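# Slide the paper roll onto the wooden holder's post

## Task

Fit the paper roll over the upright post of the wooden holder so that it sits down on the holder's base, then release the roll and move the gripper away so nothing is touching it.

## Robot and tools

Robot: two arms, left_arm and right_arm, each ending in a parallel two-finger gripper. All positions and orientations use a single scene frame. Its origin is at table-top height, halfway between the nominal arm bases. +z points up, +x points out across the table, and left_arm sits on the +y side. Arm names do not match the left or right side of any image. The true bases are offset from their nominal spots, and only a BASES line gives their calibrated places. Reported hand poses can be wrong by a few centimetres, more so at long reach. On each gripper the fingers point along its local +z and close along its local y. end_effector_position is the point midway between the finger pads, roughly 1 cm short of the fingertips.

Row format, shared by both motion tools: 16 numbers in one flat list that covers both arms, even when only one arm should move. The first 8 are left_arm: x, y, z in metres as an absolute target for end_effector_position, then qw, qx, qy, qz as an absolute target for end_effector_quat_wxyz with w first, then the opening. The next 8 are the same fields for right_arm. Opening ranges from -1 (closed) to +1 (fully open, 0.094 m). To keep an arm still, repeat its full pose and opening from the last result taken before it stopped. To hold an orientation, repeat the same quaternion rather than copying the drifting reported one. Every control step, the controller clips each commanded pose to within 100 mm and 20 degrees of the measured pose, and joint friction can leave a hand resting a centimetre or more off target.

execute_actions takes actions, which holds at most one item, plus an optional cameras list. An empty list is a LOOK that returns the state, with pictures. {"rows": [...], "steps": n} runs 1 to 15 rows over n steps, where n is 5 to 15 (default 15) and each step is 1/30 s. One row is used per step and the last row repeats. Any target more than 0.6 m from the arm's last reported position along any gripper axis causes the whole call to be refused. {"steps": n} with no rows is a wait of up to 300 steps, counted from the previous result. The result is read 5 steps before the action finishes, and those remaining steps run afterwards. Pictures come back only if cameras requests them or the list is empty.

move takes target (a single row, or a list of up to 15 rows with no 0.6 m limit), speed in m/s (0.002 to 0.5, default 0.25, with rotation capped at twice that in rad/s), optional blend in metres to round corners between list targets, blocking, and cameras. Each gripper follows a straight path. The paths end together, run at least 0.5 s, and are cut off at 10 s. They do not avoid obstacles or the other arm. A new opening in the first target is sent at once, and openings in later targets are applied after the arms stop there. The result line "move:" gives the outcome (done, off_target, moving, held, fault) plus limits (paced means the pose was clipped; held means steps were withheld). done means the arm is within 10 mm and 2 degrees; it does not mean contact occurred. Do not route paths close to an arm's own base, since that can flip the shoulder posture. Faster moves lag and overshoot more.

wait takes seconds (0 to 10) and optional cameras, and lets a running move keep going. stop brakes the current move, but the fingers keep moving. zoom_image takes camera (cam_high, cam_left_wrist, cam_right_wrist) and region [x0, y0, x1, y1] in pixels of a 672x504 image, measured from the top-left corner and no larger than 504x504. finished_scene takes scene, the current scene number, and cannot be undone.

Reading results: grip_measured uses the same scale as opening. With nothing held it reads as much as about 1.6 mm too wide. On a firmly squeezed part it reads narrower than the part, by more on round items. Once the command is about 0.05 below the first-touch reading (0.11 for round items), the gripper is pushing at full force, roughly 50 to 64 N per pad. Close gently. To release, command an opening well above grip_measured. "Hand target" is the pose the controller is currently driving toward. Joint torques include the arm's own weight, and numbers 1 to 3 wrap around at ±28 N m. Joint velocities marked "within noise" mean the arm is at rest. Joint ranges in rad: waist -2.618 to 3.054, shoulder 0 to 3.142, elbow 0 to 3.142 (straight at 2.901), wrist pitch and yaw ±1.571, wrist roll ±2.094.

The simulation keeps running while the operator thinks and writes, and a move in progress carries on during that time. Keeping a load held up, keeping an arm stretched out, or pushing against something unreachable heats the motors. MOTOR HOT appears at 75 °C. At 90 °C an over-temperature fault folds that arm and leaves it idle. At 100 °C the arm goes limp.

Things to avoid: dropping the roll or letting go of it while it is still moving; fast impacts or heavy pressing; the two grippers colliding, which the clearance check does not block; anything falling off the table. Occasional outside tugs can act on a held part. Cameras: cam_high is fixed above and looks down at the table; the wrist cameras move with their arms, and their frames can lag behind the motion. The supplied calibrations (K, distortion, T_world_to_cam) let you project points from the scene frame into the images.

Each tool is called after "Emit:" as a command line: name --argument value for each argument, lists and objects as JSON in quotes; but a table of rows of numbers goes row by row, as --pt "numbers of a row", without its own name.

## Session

Emit:
execute_actions --actions '[]'

Scene clock: 0.00 s of 4400.00 s.
left_arm: end_effector_position=(+0.4202, +0.4363, +0.1842) grip_measured=+1.000 end_effector_quat_wxyz=(+0.502, -0.148, +0.852, +0.022) | right_arm: end_effector_position=(+0.3129, -0.0584, +0.2484) grip_measured=+1.000 end_effector_quat_wxyz=(+0.226, -0.313, +0.833, +0.396)
Joint positions: left_arm=[0.514 1.361 0.847 -0.026 0.275 0.032 0.094] | right_arm=[0.374 1.689 1.564 -0.823 -0.767 -0.075 0.094]
Joint velocities: within noise
Joint torques (N m): no reading
Motor temperatures (°C): left_arm=[23 24 21 24 22 21 23] | right_arm=[23 23 22 22 22 23 24]
Heat: left arm: 24 °C; right arm: 24 °C.
Hand target: left_arm +0.4204, +0.4360, +0.1883; +0.505, -0.146, +0.850, +0.022 | right_arm +0.3117, -0.0574, +0.2582; +0.235, -0.319, +0.826, +0.401
camera_calibration:
cam_left_wrist: T_world_to_cam=[[0.309565, -0.923343, 0.227172, 0.226925], [-0.769323, -0.383616, -0.510863, 0.609734], [0.558849, -0.0166232, -0.829103, 0.0287855], [0, 0, 0, 1]] pos_world=[0.382748, 0.443912, 0.283806]
cam_right_wrist: T_world_to_cam=[[0.784237, -0.424313, -0.452692, -0.15854], [-0.588642, -0.739459, -0.326651, 0.24589], [-0.196145, 0.522645, -0.82968, 0.401938], [0, 0, 0, 1]] pos_world=[0.347912, -0.0955156, 0.34203]

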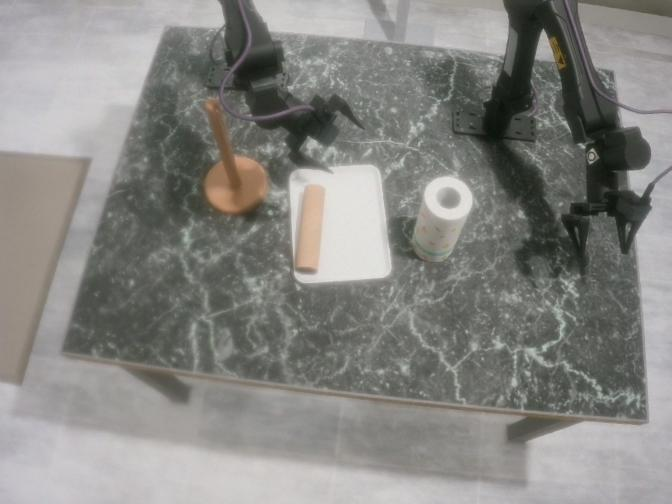

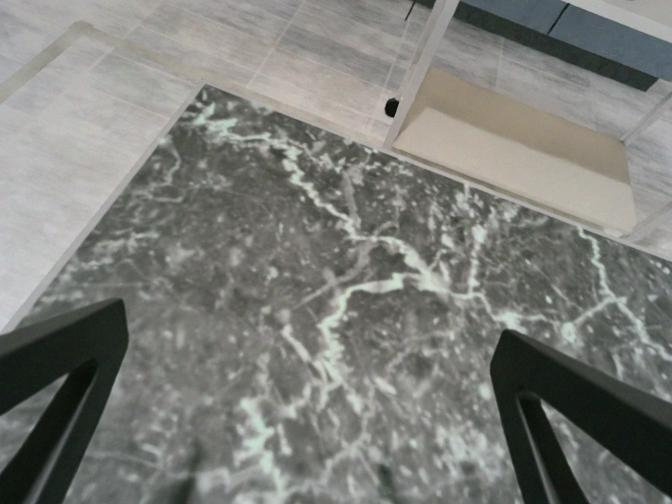

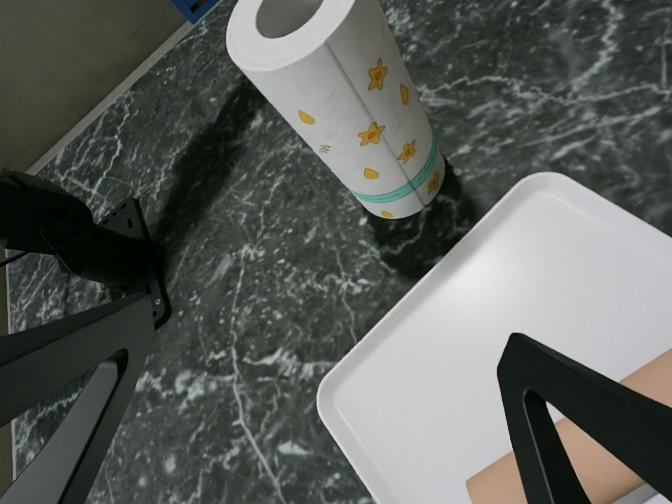

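Emit:
move --pt "0.25 0.196 0.10 0.705 0.138 0.681 -0.143 1 0.24 -0.12 0.44 0.664 -0.242 0.664 0.242 0" --pt "0.25 0.196 0.10 0.705 0.138 0.681 -0.143 1 0.29 -0.38 0.47 0.664 -0.242 0.664 0.242 0" --pt "0.25 0.196 0.10 0.705 0.138 0.681 -0.143 1 0.365 -0.38 0.34 0.664 -0.242 0.664 0.242 0" --blend 0.03

Scene clock: 4.67 s of 4400.00 s.
left_arm: end_effector_position=(+0.2666, +0.1946, +0.1181) grip_measured=+1.000 end_effector_quat_wxyz=(+0.597, +0.215, +0.756, -0.162) | right_arm: end_effector_position=(+0.2643, -0.2313, +0.4410) grip_measured=+0.002 end_effector_quat_wxyz=(+0.657, -0.233, +0.674, +0.245)
Joint positions: left_arm=[0.191 0.226 0.002 -0.096 0.727 0.229 0.094] | right_arm=[-0.106 0.922 1.164 -0.268 -0.783 0.005 0.047]
Joint velocities: within noise
Joint torques (N m): left_arm=[0.02 1.98 7.54 2.01 0.13 -0.04] | right_arm=[-0.53 -0.8 9.87 1.65 -0.16 -0.03]
Motor temperatures (°C): left_arm=[23 24 21 26 22 21 23] | right_arm=[23 24 23 23 22 23 24]
Heat: left arm: 26 °C; right arm: 24 °C.
Hand target: left_arm +0.2667, +0.1947, +0.1175; +0.596, +0.215, +0.756, -0.163 | right_arm +0.2611, -0.2309, +0.4525; +0.664, -0.242, +0.664, +0.242
Off the commanded pose: left_arm 0.025 m, 18 deg | right_arm 0.206 m, 2 deg.
Kept back: nothing.
move: held (left_arm; a check stopped the path), off_target (right_arm; braked when a check withheld steps of left_arm); path passed 1 of 3 targets; limits=held
pose unreachable (left arm): on one or more control steps of this call this arm could not follow its commanded pose, so it was not sent that pose on those steps. It may still have moved: this result reports where it is.
cause: moving toward the commanded pose would bring two parts of the arm too close to each other (its upper arm (the part past joint 2) and its wrist (the part past joint 5), with joints 3 (elbow) to 5 (wrist yaw) between them).
camera_calibration:
cam_left_wrist: T_world_to_cam=[[-0.509009, -0.853392, 0.112388, 0.284483], [-0.6137, 0.26825, -0.742573, 0.224038], [0.603558, -0.446949, -0.660269, 0.107734], [0, 0, 0, 1]] pos_world=[0.217273, 0.230829, 0.205525]
cam_right_wrist: T_world_to_cam=[[0.653621, -0.750426, 0.0981847, -0.390505], [-0.316993, -0.389258, -0.864866, 0.398908], [0.687237, 0.534171, -0.492307, 0.262929], [0, 0, 0, 1]] pos_world=[0.200998, -0.278216, 0.512786]

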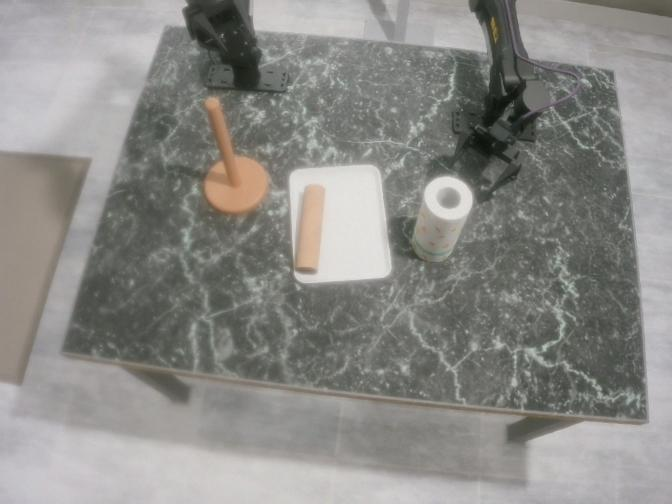

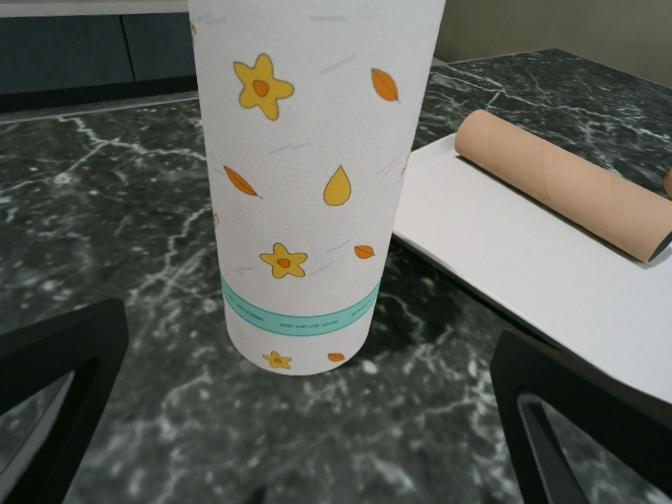

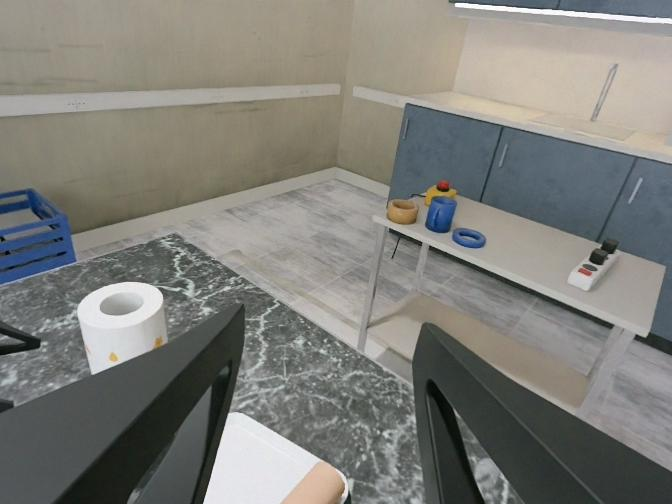

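Emit:
move --pt "0.25 0.19 0.29 0.716 -0.061 0.692 0.063 1 0.29 -0.38 0.47 0.664 -0.242 0.664 0.242 0" --pt "0.25 0.12 0.28 0.716 -0.061 0.692 0.063 1 0.365 -0.38 0.36 0.664 -0.242 0.664 0.242 0" --pt "0.272 0.129 0.10 0.716 -0.061 0.692 0.063 1 0.365 -0.38 0.34 0.664 -0.242 0.664 0.242 0" --blend 0.02

Scene clock: 9.20 s of 4400.00 s.
left_arm: end_effector_position=(+0.2714, +0.1247, +0.1020) grip_measured=+1.000 end_effector_quat_wxyz=(+0.690, -0.081, +0.717, +0.060) | right_arm: end_effector_position=(+0.3609, -0.3801, +0.3494) grip_measured=+0.002 end_effector_quat_wxyz=(+0.669, -0.251, +0.659, +0.235)
Joint positions: left_arm=[-1.276 1.738 0.15 1.244 -1.449 -0.366 0.094] | right_arm=[-0.594 1.418 1.05 0.384 -1.282 -0.01 0.047]
Joint velocities: left_arm=[0.002 0.198 -0.071 0.52 0.051 0.11 0] | right_arm=[within noise]
Joint torques (N m): left_arm=[0.69 -3.4 2.03 1.51 -0.21 0.07] | right_arm=[0.61 -5.19 5.93 1.48 0.11 0.09]
Motor temperatures (°C): left_arm=[23 24 22 26 22 21 23] | right_arm=[23 24 23 24 22 23 24]
Heat: left arm: 26 °C; right arm: 24 °C.
Hand target: left_arm +0.2716, +0.1291, +0.1004; +0.690, -0.074, +0.717, +0.070 | right_arm +0.3648, -0.3799, +0.3401; +0.664, -0.242, +0.665, +0.242
Off the commanded pose: left_arm 0.005 m, 5 deg | right_arm 0.010 m, 1 deg.
Kept back: nothing.
move: off_target (left_arm)
camera_calibration:
cam_left_wrist: T_world_to_cam=[[0.180508, -0.97234, 0.148229, 0.0531089], [-0.472885, -0.217938, -0.853746, 0.267628], [0.862436, 0.0840122, -0.499145, -0.0899778], [0, 0, 0, 1]] pos_world=[0.194571, 0.117526, 0.175702]
cam_right_wrist: T_world_to_cam=[[0.656861, -0.739462, 0.147411, -0.570478], [-0.269602, -0.412911, -0.869954, 0.268038], [0.704165, 0.531697, -0.470585, 0.216264], [0, 0, 0, 1]] pos_world=[0.294703, -0.426158, 0.419046]

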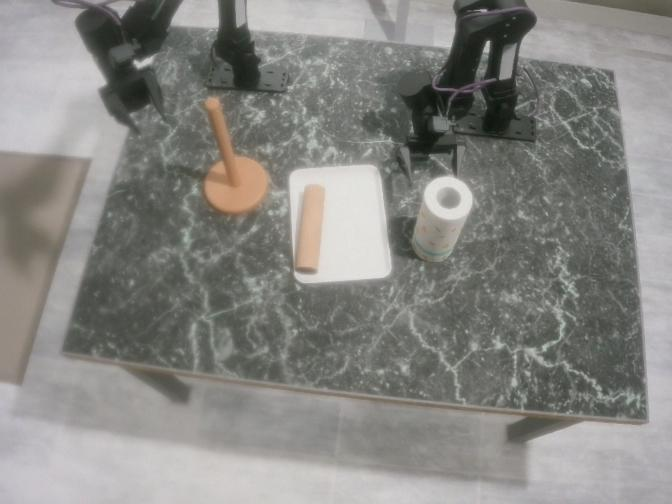

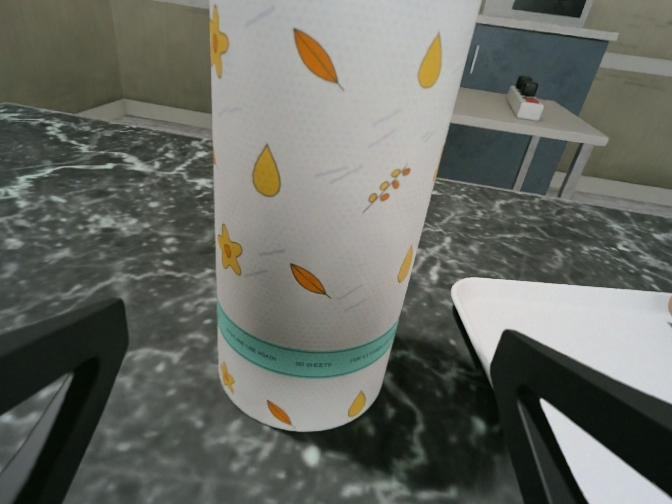

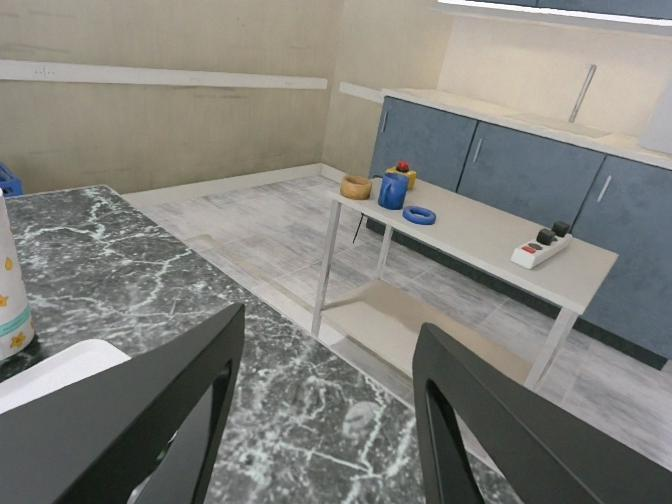

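Emit:
move --pt "0.362 0.1465 0.088 0.716 -0.061 0.692 0.063 1 0.365 -0.38 0.34 0.664 -0.242 0.664 0.242 0" --pt "0.362 0.1465 0.088 0.716 -0.061 0.692 0.063 0.5 0.365 -0.38 0.34 0.664 -0.242 0.664 0.242 0" --speed 0.1

Scene clock: 11.63 s of 4400.00 s.
left_arm: end_effector_position=(+0.3593, +0.1474, +0.0936) grip_measured=+0.509 end_effector_quat_wxyz=(+0.679, -0.081, +0.727, +0.060) | right_arm: end_effector_position=(+0.3609, -0.3801, +0.3494) grip_measured=+0.002 end_effector_quat_wxyz=(+0.669, -0.251, +0.659, +0.235)
Joint positions: left_arm=[-0.834 1.928 0.238 1.556 -1.01 -0.136 0.071] | right_arm=[-0.594 1.418 1.05 0.385 -1.282 -0.009 0.047]
Joint velocities: within noise
Joint torques (N m): left_arm=[0.54 -4.62 3.71 1.86 -0.03 0.1] | right_arm=[0.66 -5.23 5.91 1.47 0.14 0.11]
Motor temperatures (°C): left_arm=[23 24 21 27 22 21 23] | right_arm=[23 24 23 24 22 23 24]
Heat: left arm: 27 °C; right arm: 24 °C.
Hand target: left_arm +0.3619, +0.1465, +0.0883; +0.675, -0.074, +0.731, +0.068 | right_arm +0.3648, -0.3799, +0.3401; +0.664, -0.242, +0.665, +0.242
Off the commanded pose: left_arm 0.006 m, 6 deg | right_arm 0.010 m, 1 deg.
joint sent to its limit (left arm) — joint 4 (wrist pitch), upper limit.
Kept back: nothing.
move: off_target (left_arm); target 2's new opening was sent with left_arm's hand 0.006 m and 6 deg from that target
camera_calibration:
cam_left_wrist: T_world_to_cam=[[0.185168, -0.971809, 0.145945, 0.0590001], [-0.498149, -0.220841, -0.838497, 0.314962], [0.847089, 0.0825609, -0.524999, -0.163718], [0, 0, 0, 1]] pos_world=[0.284657, 0.14041, 0.169532]
cam_right_wrist: T_world_to_cam=[[0.656852, -0.739473, 0.147398, -0.570481], [-0.269538, -0.41284, -0.870007, 0.268101], [0.704198, 0.531737, -0.47049, 0.216255], [0, 0, 0, 1]] pos_world=[0.294698, -0.426163, 0.419083]

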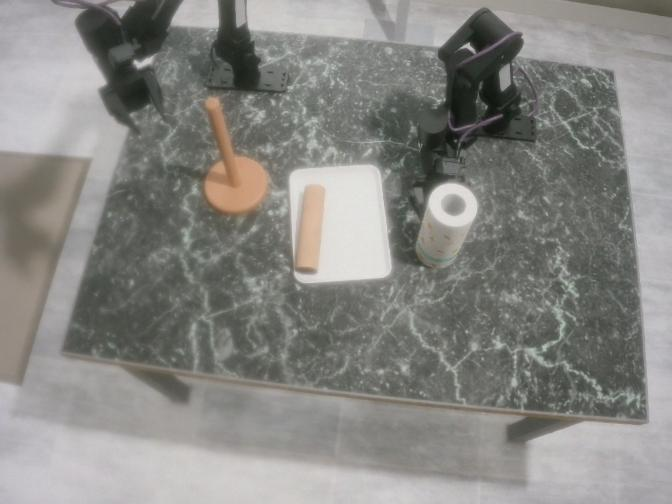

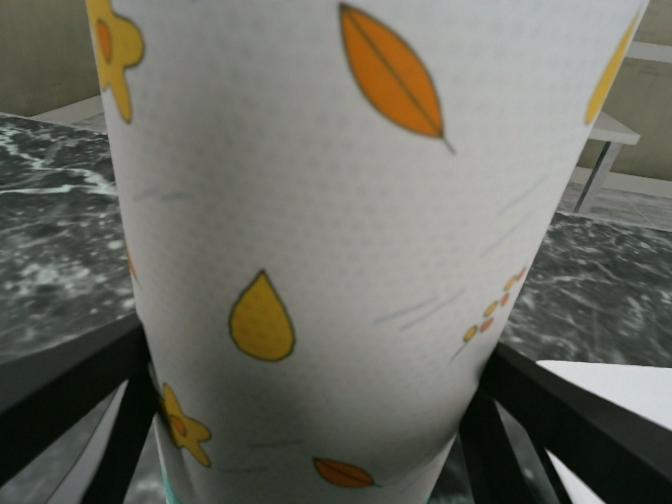

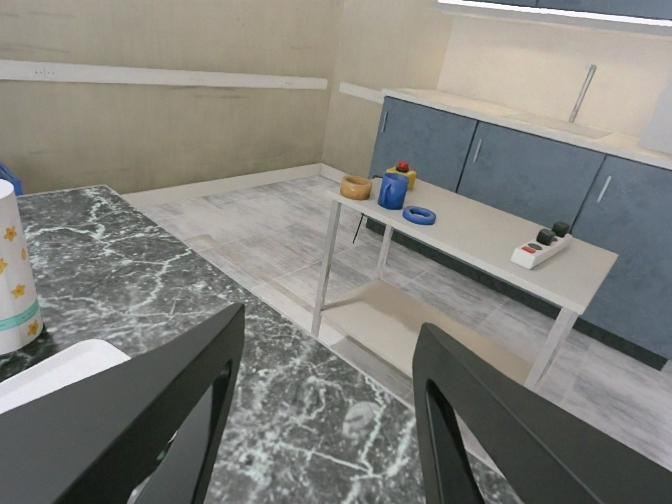

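Emit:
move --pt "0.362 0.1465 0.092 0.690 -0.081 0.717 0.060 1 0.365 -0.38 0.34 0.664 -0.242 0.664 0.242 0" --pt "0.381 0.150 0.092 0.690 -0.081 0.717 0.060 1 0.365 -0.38 0.34 0.664 -0.242 0.664 0.242 0" --pt "0.381 0.150 0.092 0.690 -0.081 0.717 0.060 0.5 0.365 -0.38 0.34 0.664 -0.242 0.664 0.242 0" --speed 0.1 --cameras '["cam_high","cam_left_wrist"]'

Scene clock: 13.90 s of 4400.00 s.
left_arm: end_effector_position=(+0.3777, +0.1514, +0.0980) grip_measured=+0.523 end_effector_quat_wxyz=(+0.684, -0.091, +0.722, +0.054) | right_arm: end_effector_position=(+0.3609, -0.3801, +0.3495) grip_measured=+0.002 end_effector_quat_wxyz=(+0.669, -0.251, +0.659, +0.235)
Joint positions: left_arm=[-0.764 1.94 0.281 1.558 -0.947 -0.129 0.072] | right_arm=[-0.594 1.418 1.05 0.385 -1.282 -0.009 0.047]
Joint velocities: within noise
Joint torques (N m): left_arm=[0.51 -4.88 4.21 1.88 -0.01 0.08] | right_arm=[0.62 -5.2 5.91 1.46 0.13 0.11]
Motor temperatures (°C): left_arm=[23 24 21 27 22 21 23] | right_arm=[23 24 23 25 22 23 24]
Heat: left arm: 27 °C; right arm: 25 °C.
Hand target: left_arm +0.3808, +0.1500, +0.0922; +0.680, -0.084, +0.726, +0.061 | right_arm +0.3648, -0.3799, +0.3401; +0.664, -0.242, +0.665, +0.242
Off the commanded pose: left_arm 0.007 m, 2 deg | right_arm 0.010 m, 1 deg.
joint read past its limit (left arm) — joint 4 (wrist pitch), upper limit.
joint sent to its limit (left arm) — joint 4 (wrist pitch), upper limit.
Kept back: nothing.
move: done
camera_calibration:
cam_left_wrist: T_world_to_cam=[[0.188747, -0.967141, 0.170333, 0.0544433], [-0.482366, -0.242391, -0.841766, 0.326372], [0.855393, 0.0767177, -0.512267, -0.180779], [0, 0, 0, 1]] pos_world=[0.301791, 0.145633, 0.172848]
Images, in order (width x height): cam_high 672x504, cam_left_wrist 672x504.

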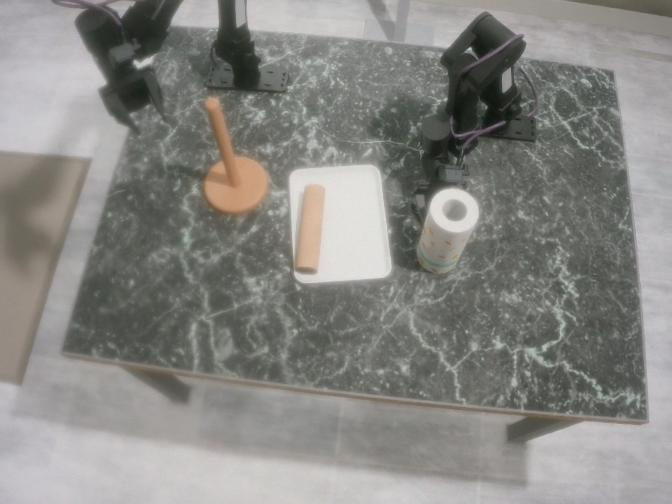

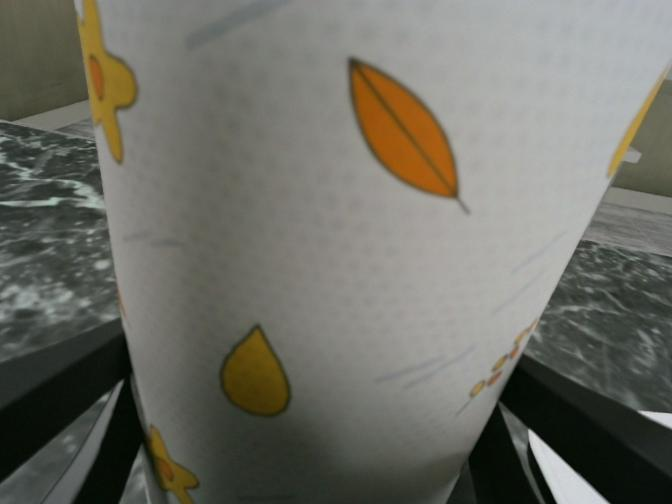

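Emit:
move --target '[0.381,0.150,0.092,0.690,-0.081,0.717,0.060,0.38,0.365,-0.38,0.34,0.664,-0.242,0.664,0.242,0]' --cameras '["cam_high","cam_left_wrist"]'

Emit:
zoom_image --camera "cam_high" --region '[380, 140, 520, 290]'

Scene clock: 14.87 s of 4400.00 s.
left_arm: end_effector_position=(+0.3777, +0.1514, +0.0980) grip_measured=+0.512 end_effector_quat_wxyz=(+0.684, -0.091, +0.722, +0.054) | right_arm: end_effector_position=(+0.3609, -0.3801, +0.3495) grip_measured=+0.002 end_effector_quat_wxyz=(+0.669, -0.251, +0.659, +0.235)
Joint positions: left_arm=[-0.764 1.94 0.281 1.558 -0.947 -0.129 0.071] | right_arm=[-0.594 1.418 1.05 0.385 -1.282 -0.009 0.047]
Joint velocities: within noise
Joint torques (N m): left_arm=[0.42 -4.82 4.15 1.88 0.02 0.08] | right_arm=[0.57 -5.19 5.91 1.47 0.12 0.1]
Motor temperatures (°C): left_arm=[23 24 21 27 22 21 24] | right_arm=[23 24 23 25 22 23 24]
Heat: left arm: 27 °C; right arm: 25 °C.
Hand target: left_arm +0.3808, +0.1500, +0.0922; +0.680, -0.084, +0.726, +0.061 | right_arm +0.3648, -0.3799, +0.3401; +0.664, -0.242, +0.665, +0.242
Off the commanded pose: left_arm 0.007 m, 2 deg | right_arm 0.010 m, 1 deg.
joint read past its limit (left arm) — joint 4 (wrist pitch), upper limit.
joint sent to its limit (left arm) — joint 4 (wrist pitch), upper limit.
Kept back: nothing.
move: done
camera_calibration:
cam_left_wrist: T_world_to_cam=[[0.188747, -0.967141, 0.170333, 0.0544433], [-0.482366, -0.242391, -0.841766, 0.326372], [0.855393, 0.0767177, -0.512267, -0.180779], [0, 0, 0, 1]] pos_world=[0.301791, 0.145633, 0.172848]
Images, in order (width x height): cam_high 672x504, cam_left_wrist 672x504.

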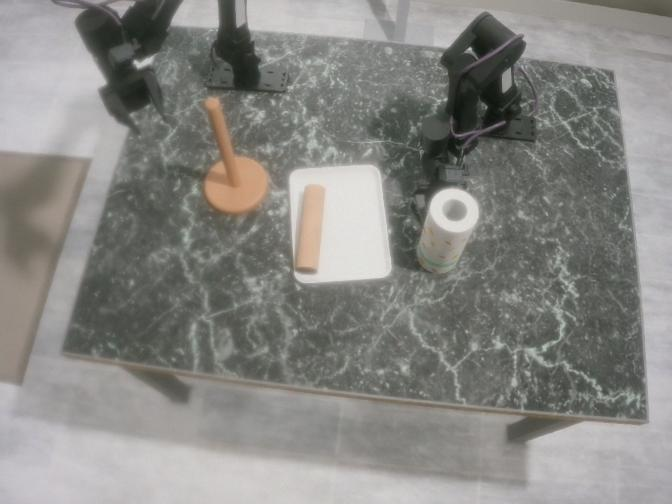

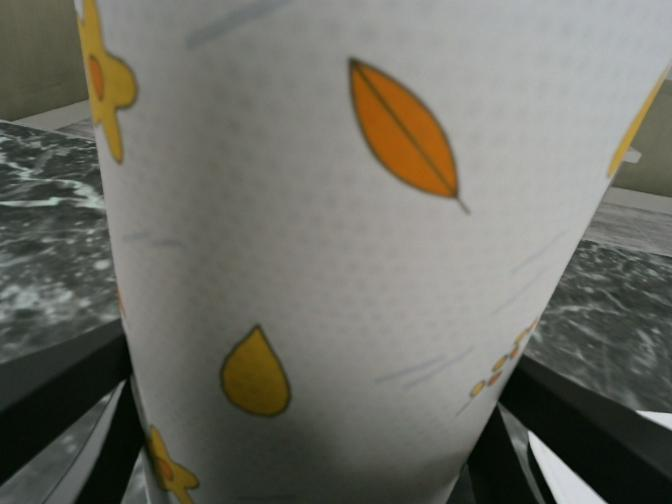

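Scaled by 3.360 from the camera's 672x504 image, which has a finer 960x720 frame.

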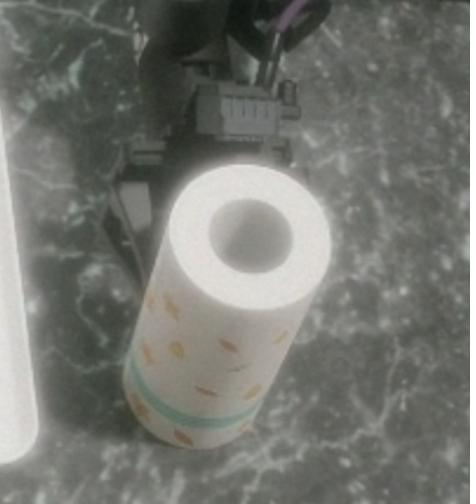

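Emit:
move --pt "0.381 0.150 0.092 0.690 -0.081 0.717 0.060 1 0.365 -0.38 0.34 0.664 -0.242 0.664 0.242 0" --pt "0.366 0.147 0.132 0.703 -0.067 0.705 0.067 1 0.365 -0.38 0.34 0.664 -0.242 0.664 0.242 0" --pt "0.392 0.154 0.132 0.703 -0.067 0.705 0.067 1 0.365 -0.38 0.34 0.664 -0.242 0.664 0.242 0" --speed 0.1 --cameras '["cam_high","cam_left_wrist"]'

Emit:
zoom_image --camera "cam_high" --region '[380, 140, 520, 290]'

Scene clock: 18.33 s of 4400.00 s.
left_arm: end_effector_position=(+0.3880, +0.1564, +0.1316) grip_measured=+0.999 end_effector_quat_wxyz=(+0.704, -0.072, +0.703, +0.064) | right_arm: end_effector_position=(+0.3609, -0.3801, +0.3495) grip_measured=+0.002 end_effector_quat_wxyz=(+0.669, -0.251, +0.659, +0.235)
Joint positions: left_arm=[-0.713 1.825 0.293 1.531 -0.887 -0.013 0.094] | right_arm=[-0.594 1.418 1.05 0.385 -1.282 -0.009 0.047]
Joint velocities: within noise
Joint torques (N m): left_arm=[0.42 -6.38 5.12 1.75 0.05 0.07] | right_arm=[0.65 -5.24 5.9 1.47 0.12 0.08]
Motor temperatures (°C): left_arm=[23 24 21 28 22 21 24] | right_arm=[23 24 23 25 22 23 24]
Heat: left arm: 28 °C; right arm: 25 °C.
Hand target: left_arm +0.3919, +0.1541, +0.1320; +0.703, -0.067, +0.705, +0.067 | right_arm +0.3648, -0.3799, +0.3401; +0.664, -0.242, +0.665, +0.242
Off the commanded pose: left_arm 0.005 m, 1 deg | right_arm 0.010 m, 1 deg.
Kept back: nothing.
move: done
camera_calibration:
cam_left_wrist: T_world_to_cam=[[0.169223, -0.976277, 0.13508, 0.0651842], [-0.441866, -0.197662, -0.875034, 0.342505], [0.880976, 0.0883885, -0.464832, -0.190789], [0, 0, 0, 1]] pos_world=[0.308391, 0.148202, 0.202214]
Images, in order (width x height): cam_high 672x504, cam_left_wrist 672x504.

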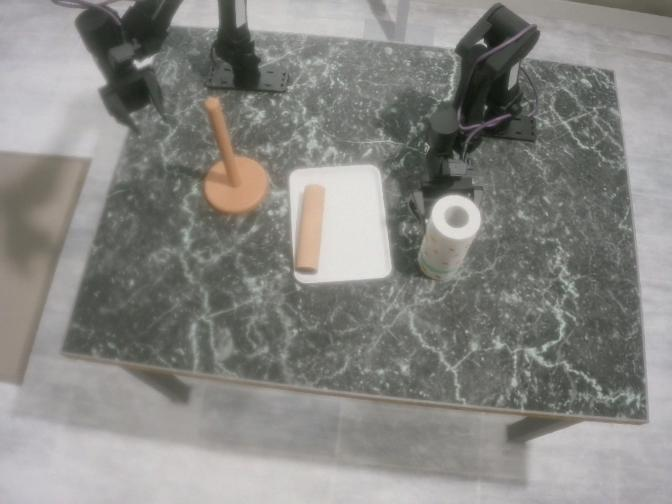

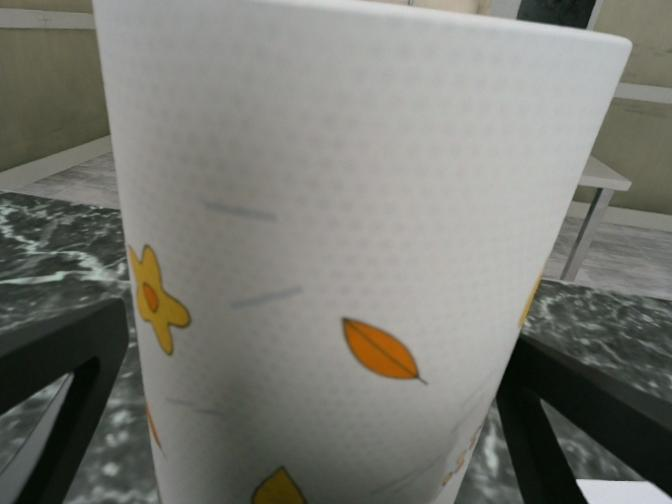

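Scaled by 3.360 from the camera's 672x504 image, which has a finer 960x720 frame.

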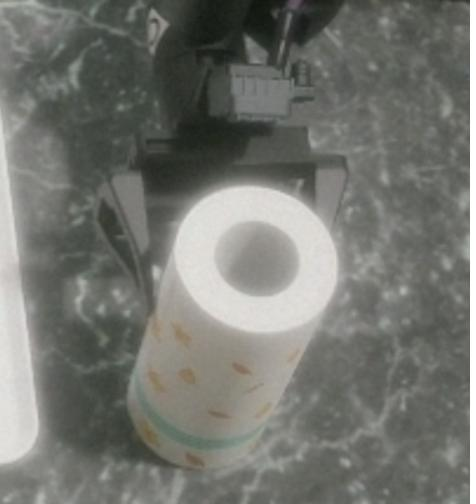

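Emit:
move --target '[0.392,0.154,0.132,0.703,-0.067,0.705,0.067,0.4,0.365,-0.38,0.34,0.664,-0.242,0.664,0.242,0]' --cameras '["cam_high","cam_left_wrist"]'

Emit:
zoom_image --camera "cam_high" --region '[380, 140, 520, 290]'

Scene clock: 19.87 s of 4400.00 s.
left_arm: end_effector_position=(+0.3881, +0.1559, +0.1313) grip_measured=+0.445 end_effector_quat_wxyz=(+0.704, -0.071, +0.704, +0.063) | right_arm: end_effector_position=(+0.3609, -0.3801, +0.3495) grip_measured=+0.002 end_effector_quat_wxyz=(+0.669, -0.251, +0.659, +0.235)
Joint positions: left_arm=[-0.713 1.825 0.293 1.529 -0.885 -0.012 0.068] | right_arm=[-0.594 1.418 1.05 0.385 -1.282 -0.009 0.047]
Joint velocities: within noise
Joint torques (N m): left_arm=[0.43 -6.42 5.04 1.72 0.04 0.08] | right_arm=[0.59 -5.26 5.86 1.47 0.13 0.09]
Motor temperatures (°C): left_arm=[23 24 21 28 22 21 24] | right_arm=[23 24 23 25 22 23 24]
Heat: left arm: 28 °C; right arm: 25 °C.
Hand target: left_arm +0.3919, +0.1541, +0.1320; +0.703, -0.067, +0.705, +0.067 | right_arm +0.3648, -0.3799, +0.3401; +0.664, -0.242, +0.665, +0.242
Off the commanded pose: left_arm 0.004 m, 1 deg | right_arm 0.010 m, 1 deg.
Kept back: nothing.
move: done
camera_calibration:
cam_left_wrist: T_world_to_cam=[[0.166791, -0.976957, 0.133176, 0.0660507], [-0.443545, -0.194973, -0.874788, 0.342408], [0.880596, 0.0868377, -0.465844, -0.190435], [0, 0, 0, 1]] pos_world=[0.308553, 0.147826, 0.202025]
Images, in order (width x height): cam_high 672x504, cam_left_wrist 672x504.

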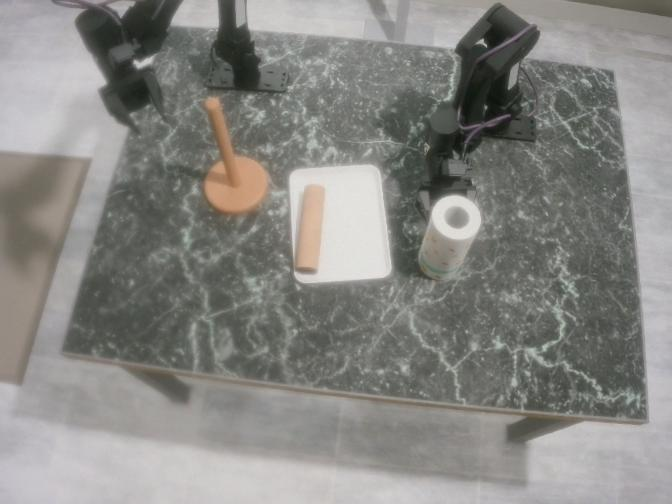

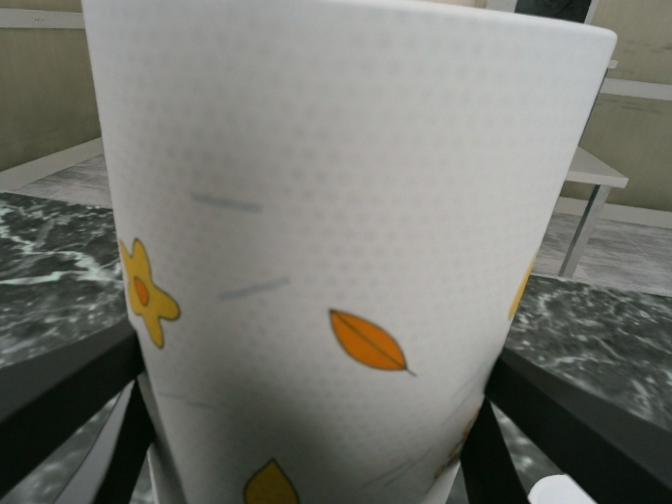

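Scaled by 3.360 from the camera's 672x504 image, which has a finer 960x720 frame.

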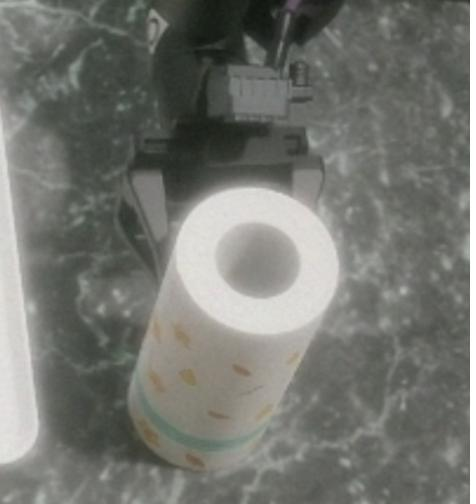

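Emit:
move --pt "0.392 0.154 0.132 0.703 -0.067 0.705 0.067 1 0.365 -0.38 0.34 0.664 -0.242 0.664 0.242 0" --cameras '["cam_high","cam_left_wrist"]'

Emit:
zoom_image --camera "cam_high" --region '[380, 140, 520, 290]'

Emit:
move --pt "0.408 0.157 0.132 0.703 -0.067 0.705 0.067 1 0.365 -0.38 0.34 0.664 -0.242 0.664 0.242 0" --cameras '["cam_high","cam_left_wrist"]' --speed 0.06

Emit:
zoom_image --camera "cam_high" --region '[380, 140, 520, 290]'

Scene clock: 20.93 s of 4400.00 s.
left_arm: end_effector_position=(+0.3881, +0.1558, +0.1313) grip_measured=+0.999 end_effector_quat_wxyz=(+0.704, -0.071, +0.704, +0.064) | right_arm: end_effector_position=(+0.3609, -0.3801, +0.3495) grip_measured=+0.002 end_effector_quat_wxyz=(+0.669, -0.251, +0.659, +0.235)
Joint positions: left_arm=[-0.713 1.825 0.293 1.529 -0.884 -0.012 0.094] | right_arm=[-0.594 1.418 1.05 0.386 -1.282 -0.009 0.047]
Joint velocities: within noise
Joint torques (N m): left_arm=[0.44 -6.41 5.07 1.75 0.05 0.07] | right_arm=[0.61 -5.19 5.94 1.45 0.13 0.12]
Motor temperatures (°C): left_arm=[23 24 21 28 22 21 24] | right_arm=[23 24 23 25 22 23 24]
Heat: left arm: 28 °C; right arm: 25 °C.
Hand target: left_arm +0.3919, +0.1540, +0.1320; +0.703, -0.067, +0.705, +0.067 | right_arm +0.3648, -0.3799, +0.3401; +0.664, -0.242, +0.665, +0.242
Off the commanded pose: left_arm 0.004 m, 1 deg | right_arm 0.010 m, 2 deg.
Kept back: nothing.
move: done
camera_calibration:
cam_left_wrist: T_world_to_cam=[[0.166467, -0.977103, 0.132511, 0.0662288], [-0.443939, -0.194262, -0.874746, 0.342376], [0.880458, 0.0867893, -0.466112, -0.190377], [0, 0, 0, 1]] pos_world=[0.308588, 0.147746, 0.201979]
Images, in order (width x height): cam_high 672x504, cam_left_wrist 672x504.

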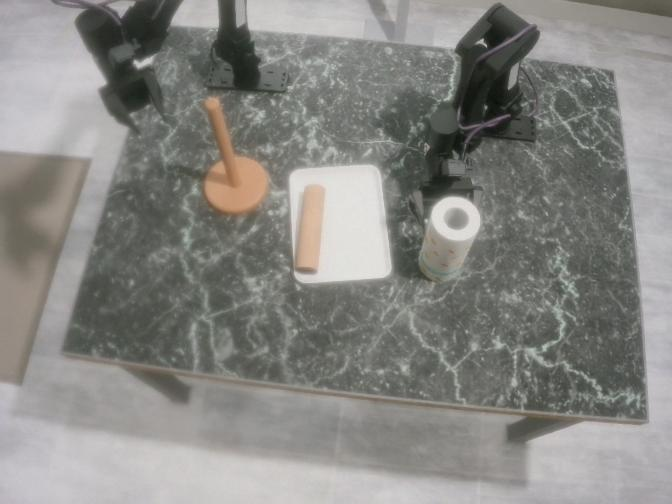

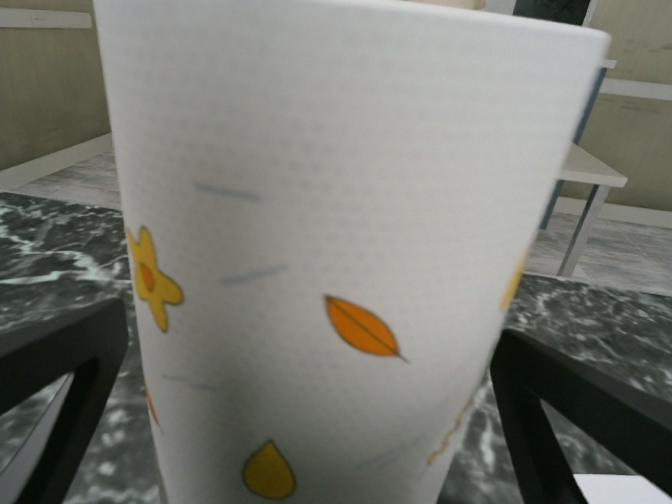

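Scaled by 3.360 from the camera's 672x504 image, which has a finer 960x720 frame.

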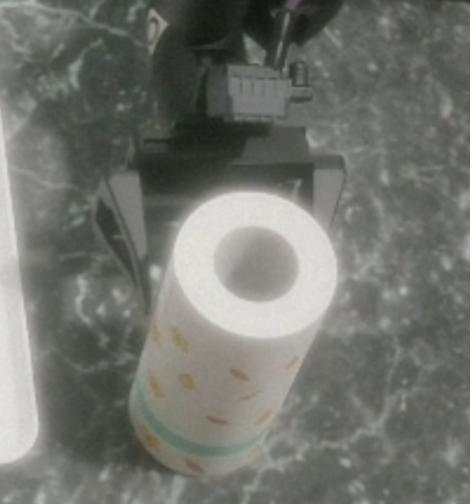

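Scene clock: 21.67 s of 4400.00 s.
left_arm: end_effector_position=(+0.4029, +0.1594, +0.1384) grip_measured=+0.999 end_effector_quat_wxyz=(+0.709, -0.077, +0.698, +0.059) | right_arm: end_effector_position=(+0.3609, -0.3801, +0.3495) grip_measured=+0.002 end_effector_quat_wxyz=(+0.669, -0.251, +0.659, +0.235)
Joint positions: left_arm=[-0.662 1.825 0.334 1.51 -0.837 -0.012 0.094] | right_arm=[-0.594 1.418 1.05 0.386 -1.282 -0.009 0.047]
Joint velocities: within noise
Joint torques (N m): left_arm=[0.42 -5.14 5.42 1.75 0.08 0.06] | right_arm=[0.65 -5.18 5.91 1.47 0.15 0.08]
Motor temperatures (°C): left_arm=[23 24 21 28 22 21 24] | right_arm=[23 24 23 25 22 23 24]
Heat: left arm: 28 °C; right arm: 25 °C.
Hand target: left_arm +0.4076, +0.1571, +0.1319; +0.703, -0.067, +0.705, +0.067 | right_arm +0.3648, -0.3799, +0.3401; +0.664, -0.242, +0.665, +0.242
Off the commanded pose: left_arm 0.009 m, 2 deg | right_arm 0.010 m, 2 deg.
Kept back: nothing.
move: done
camera_calibration:
cam_left_wrist: T_world_to_cam=[[0.167015, -0.974745, 0.148248, 0.0635093], [-0.428151, -0.207145, -0.879647, 0.352308], [0.88814, 0.0834422, -0.451934, -0.204927], [0, 0, 0, 1]] pos_world=[0.322238, 0.151984, 0.207878]
Images, in order (width x height): cam_high 672x504, cam_left_wrist 672x504.

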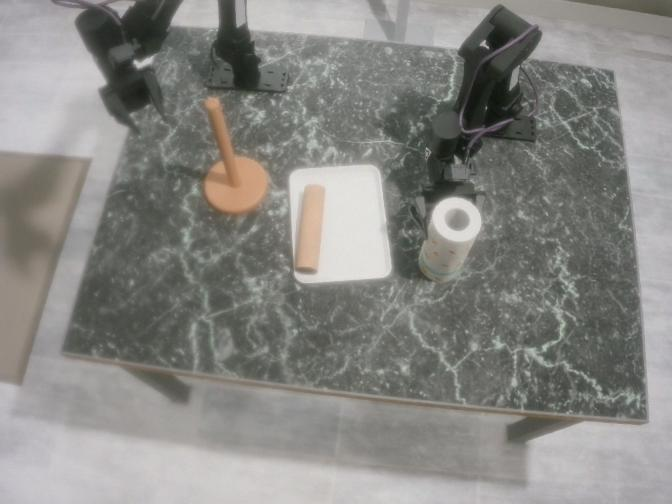

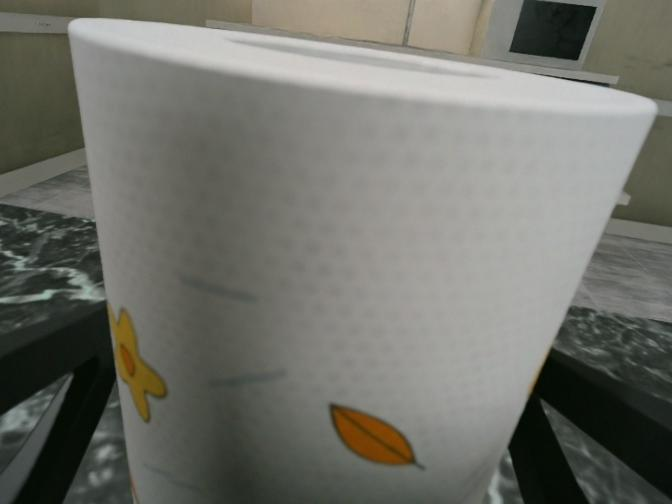

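Scaled by 3.360 from the camera's 672x504 image, which has a finer 960x720 frame.

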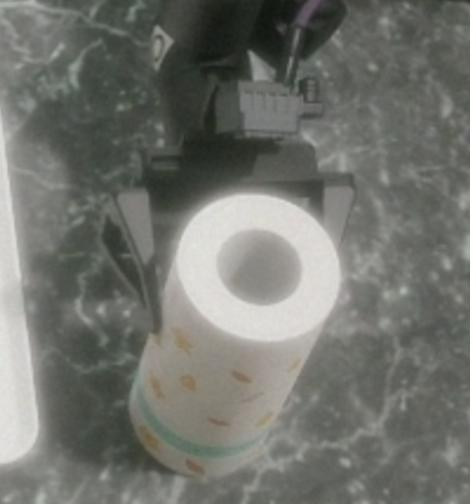

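Emit:
move --pt "0.414 0.158 0.128 0.703 -0.067 0.705 0.067 1 0.365 -0.38 0.34 0.664 -0.242 0.664 0.242 0" --pt "0.414 0.158 0.128 0.703 -0.067 0.705 0.067 0.45 0.365 -0.38 0.34 0.664 -0.242 0.664 0.242 0" --cameras '["cam_left_wrist"]' --speed 0.06

Scene clock: 23.10 s of 4400.00 s.
left_arm: end_effector_position=(+0.4090, +0.1598, +0.1322) grip_measured=+0.572 end_effector_quat_wxyz=(+0.705, -0.072, +0.703, +0.062) | right_arm: end_effector_position=(+0.3609, -0.3801, +0.3495) grip_measured=+0.002 end_effector_quat_wxyz=(+0.669, -0.251, +0.659, +0.235)
Joint positions: left_arm=[-0.644 1.855 0.35 1.509 -0.816 -0.012 0.074] | right_arm=[-0.594 1.418 1.05 0.386 -1.282 -0.009 0.047]
Joint velocities: within noise
Joint torques (N m): left_arm=[0.53 -4.97 5.34 1.94 0.07 0.06] | right_arm=[0.62 -5.24 5.86 1.43 0.13 0.08]
Motor temperatures (°C): left_arm=[23 24 21 28 22 21 24] | right_arm=[23 24 23 26 22 23 24]
Heat: left arm: 28 °C; right arm: 26 °C.
Hand target: left_arm +0.4137, +0.1581, +0.1279; +0.703, -0.067, +0.705, +0.067 | right_arm +0.3648, -0.3799, +0.3401; +0.664, -0.242, +0.665, +0.242
Off the commanded pose: left_arm 0.007 m, 1 deg | right_arm 0.010 m, 2 deg.
Kept back: nothing.
move: done
camera_calibration:
cam_left_wrist: T_world_to_cam=[[0.166186, -0.97654, 0.136935, 0.065948], [-0.439621, -0.197673, -0.876161, 0.352242], [0.882675, 0.0854064, -0.462158, -0.20991], [0, 0, 0, 1]] pos_world=[0.329176, 0.151957, 0.202578]
Images, in order (width x height): cam_left_wrist 672x504.

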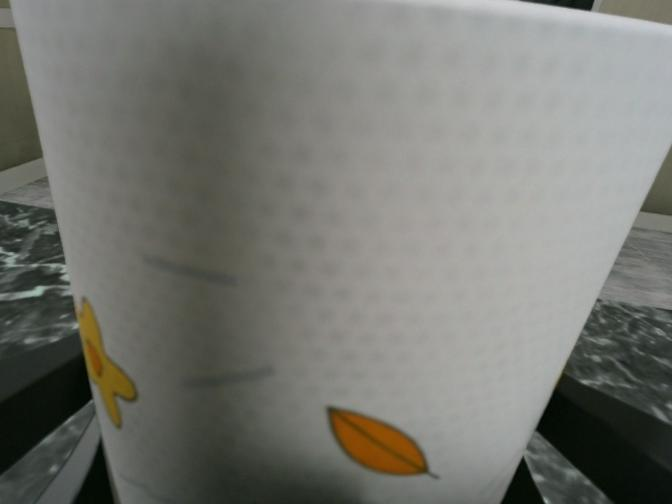

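Emit:
move --pt "0.414 0.158 0.25 0.703 -0.067 0.705 0.067 0.45 0.365 -0.38 0.34 0.664 -0.242 0.664 0.242 0" --pt "0.33 0.0 0.46 0.680 0.150 0.702 -0.150 0.45 0.365 -0.38 0.34 0.664 -0.242 0.664 0.242 0" --pt "0.25 -0.20 0.485 0.613 0.363 0.593 -0.376 0.45 0.365 -0.38 0.34 0.664 -0.242 0.664 0.242 0" --blend 0.05 --speed 0.22

Scene clock: 28.63 s of 4400.00 s.
left_arm: end_effector_position=(+0.2512, -0.1947, +0.4709) grip_measured=+0.579 end_effector_quat_wxyz=(+0.602, +0.365, +0.607, -0.368) | right_arm: end_effector_position=(+0.3609, -0.3801, +0.3495) grip_measured=+0.002 end_effector_quat_wxyz=(+0.669, -0.251, +0.659, +0.235)
Joint positions: left_arm=[-1.187 1.584 1.705 -0.125 -0.08 -0.008 0.074] | right_arm=[-0.594 1.418 1.05 0.386 -1.282 -0.009 0.047]
Joint velocities: within noise
Joint torques (N m): left_arm=[-0.29 -6.67 10.66 2.39 0.07 0.09] | right_arm=[0.64 -5.2 5.9 1.44 0.14 0.09]
Motor temperatures (°C): left_arm=[23 24 22 29 22 21 24] | right_arm=[23 24 23 26 22 23 24]
Heat: left arm: 29 °C; right arm: 26 °C.
Hand target: left_arm +0.2498, -0.1992, +0.4846; +0.613, +0.363, +0.593, -0.376 | right_arm +0.3648, -0.3799, +0.3401; +0.664, -0.242, +0.665, +0.242
Off the commanded pose: left_arm 0.015 m, 2 deg | right_arm 0.010 m, 2 deg.
Kept back: nothing.
move: off_target (left_arm)
camera_calibration:
cam_left_wrist: T_world_to_cam=[[-0.887928, -0.441142, 0.130299, 0.0717366], [-0.312913, 0.371666, -0.874042, 0.587505], [0.337149, -0.816859, -0.468052, 0.0803394], [0, 0, 0, 1]] pos_world=[0.220449, -0.121084, 0.54176]
cam_right_wrist: T_world_to_cam=[[0.656795, -0.739453, 0.147749, -0.570588], [-0.269196, -0.412951, -0.870061, 0.268034], [0.704382, 0.531678, -0.470282, 0.216138], [0, 0, 0, 1]] pos_world=[0.294669, -0.426154, 0.419155]

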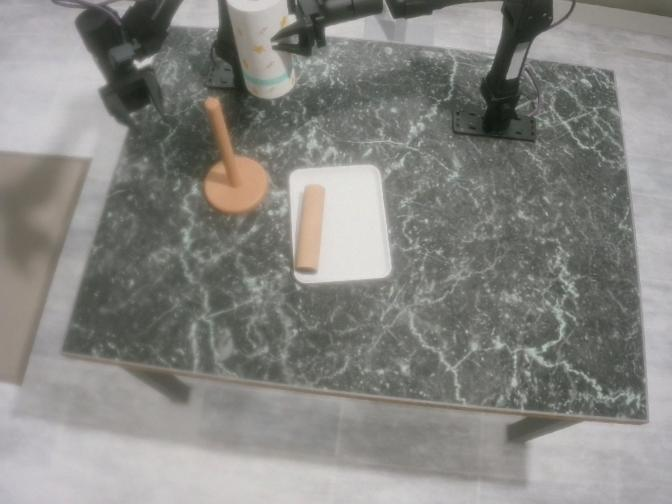

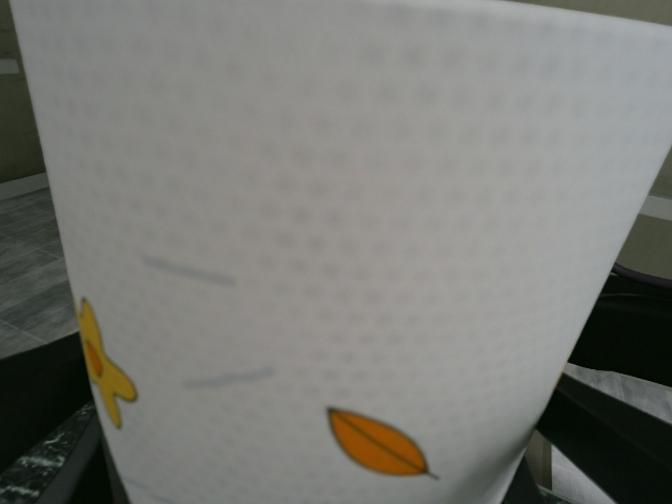

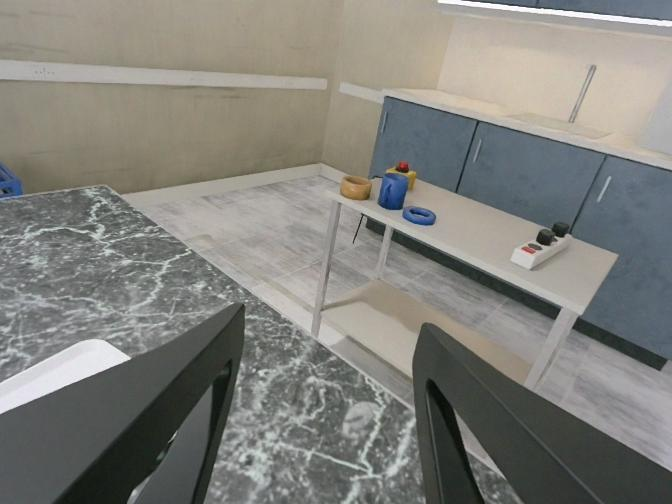

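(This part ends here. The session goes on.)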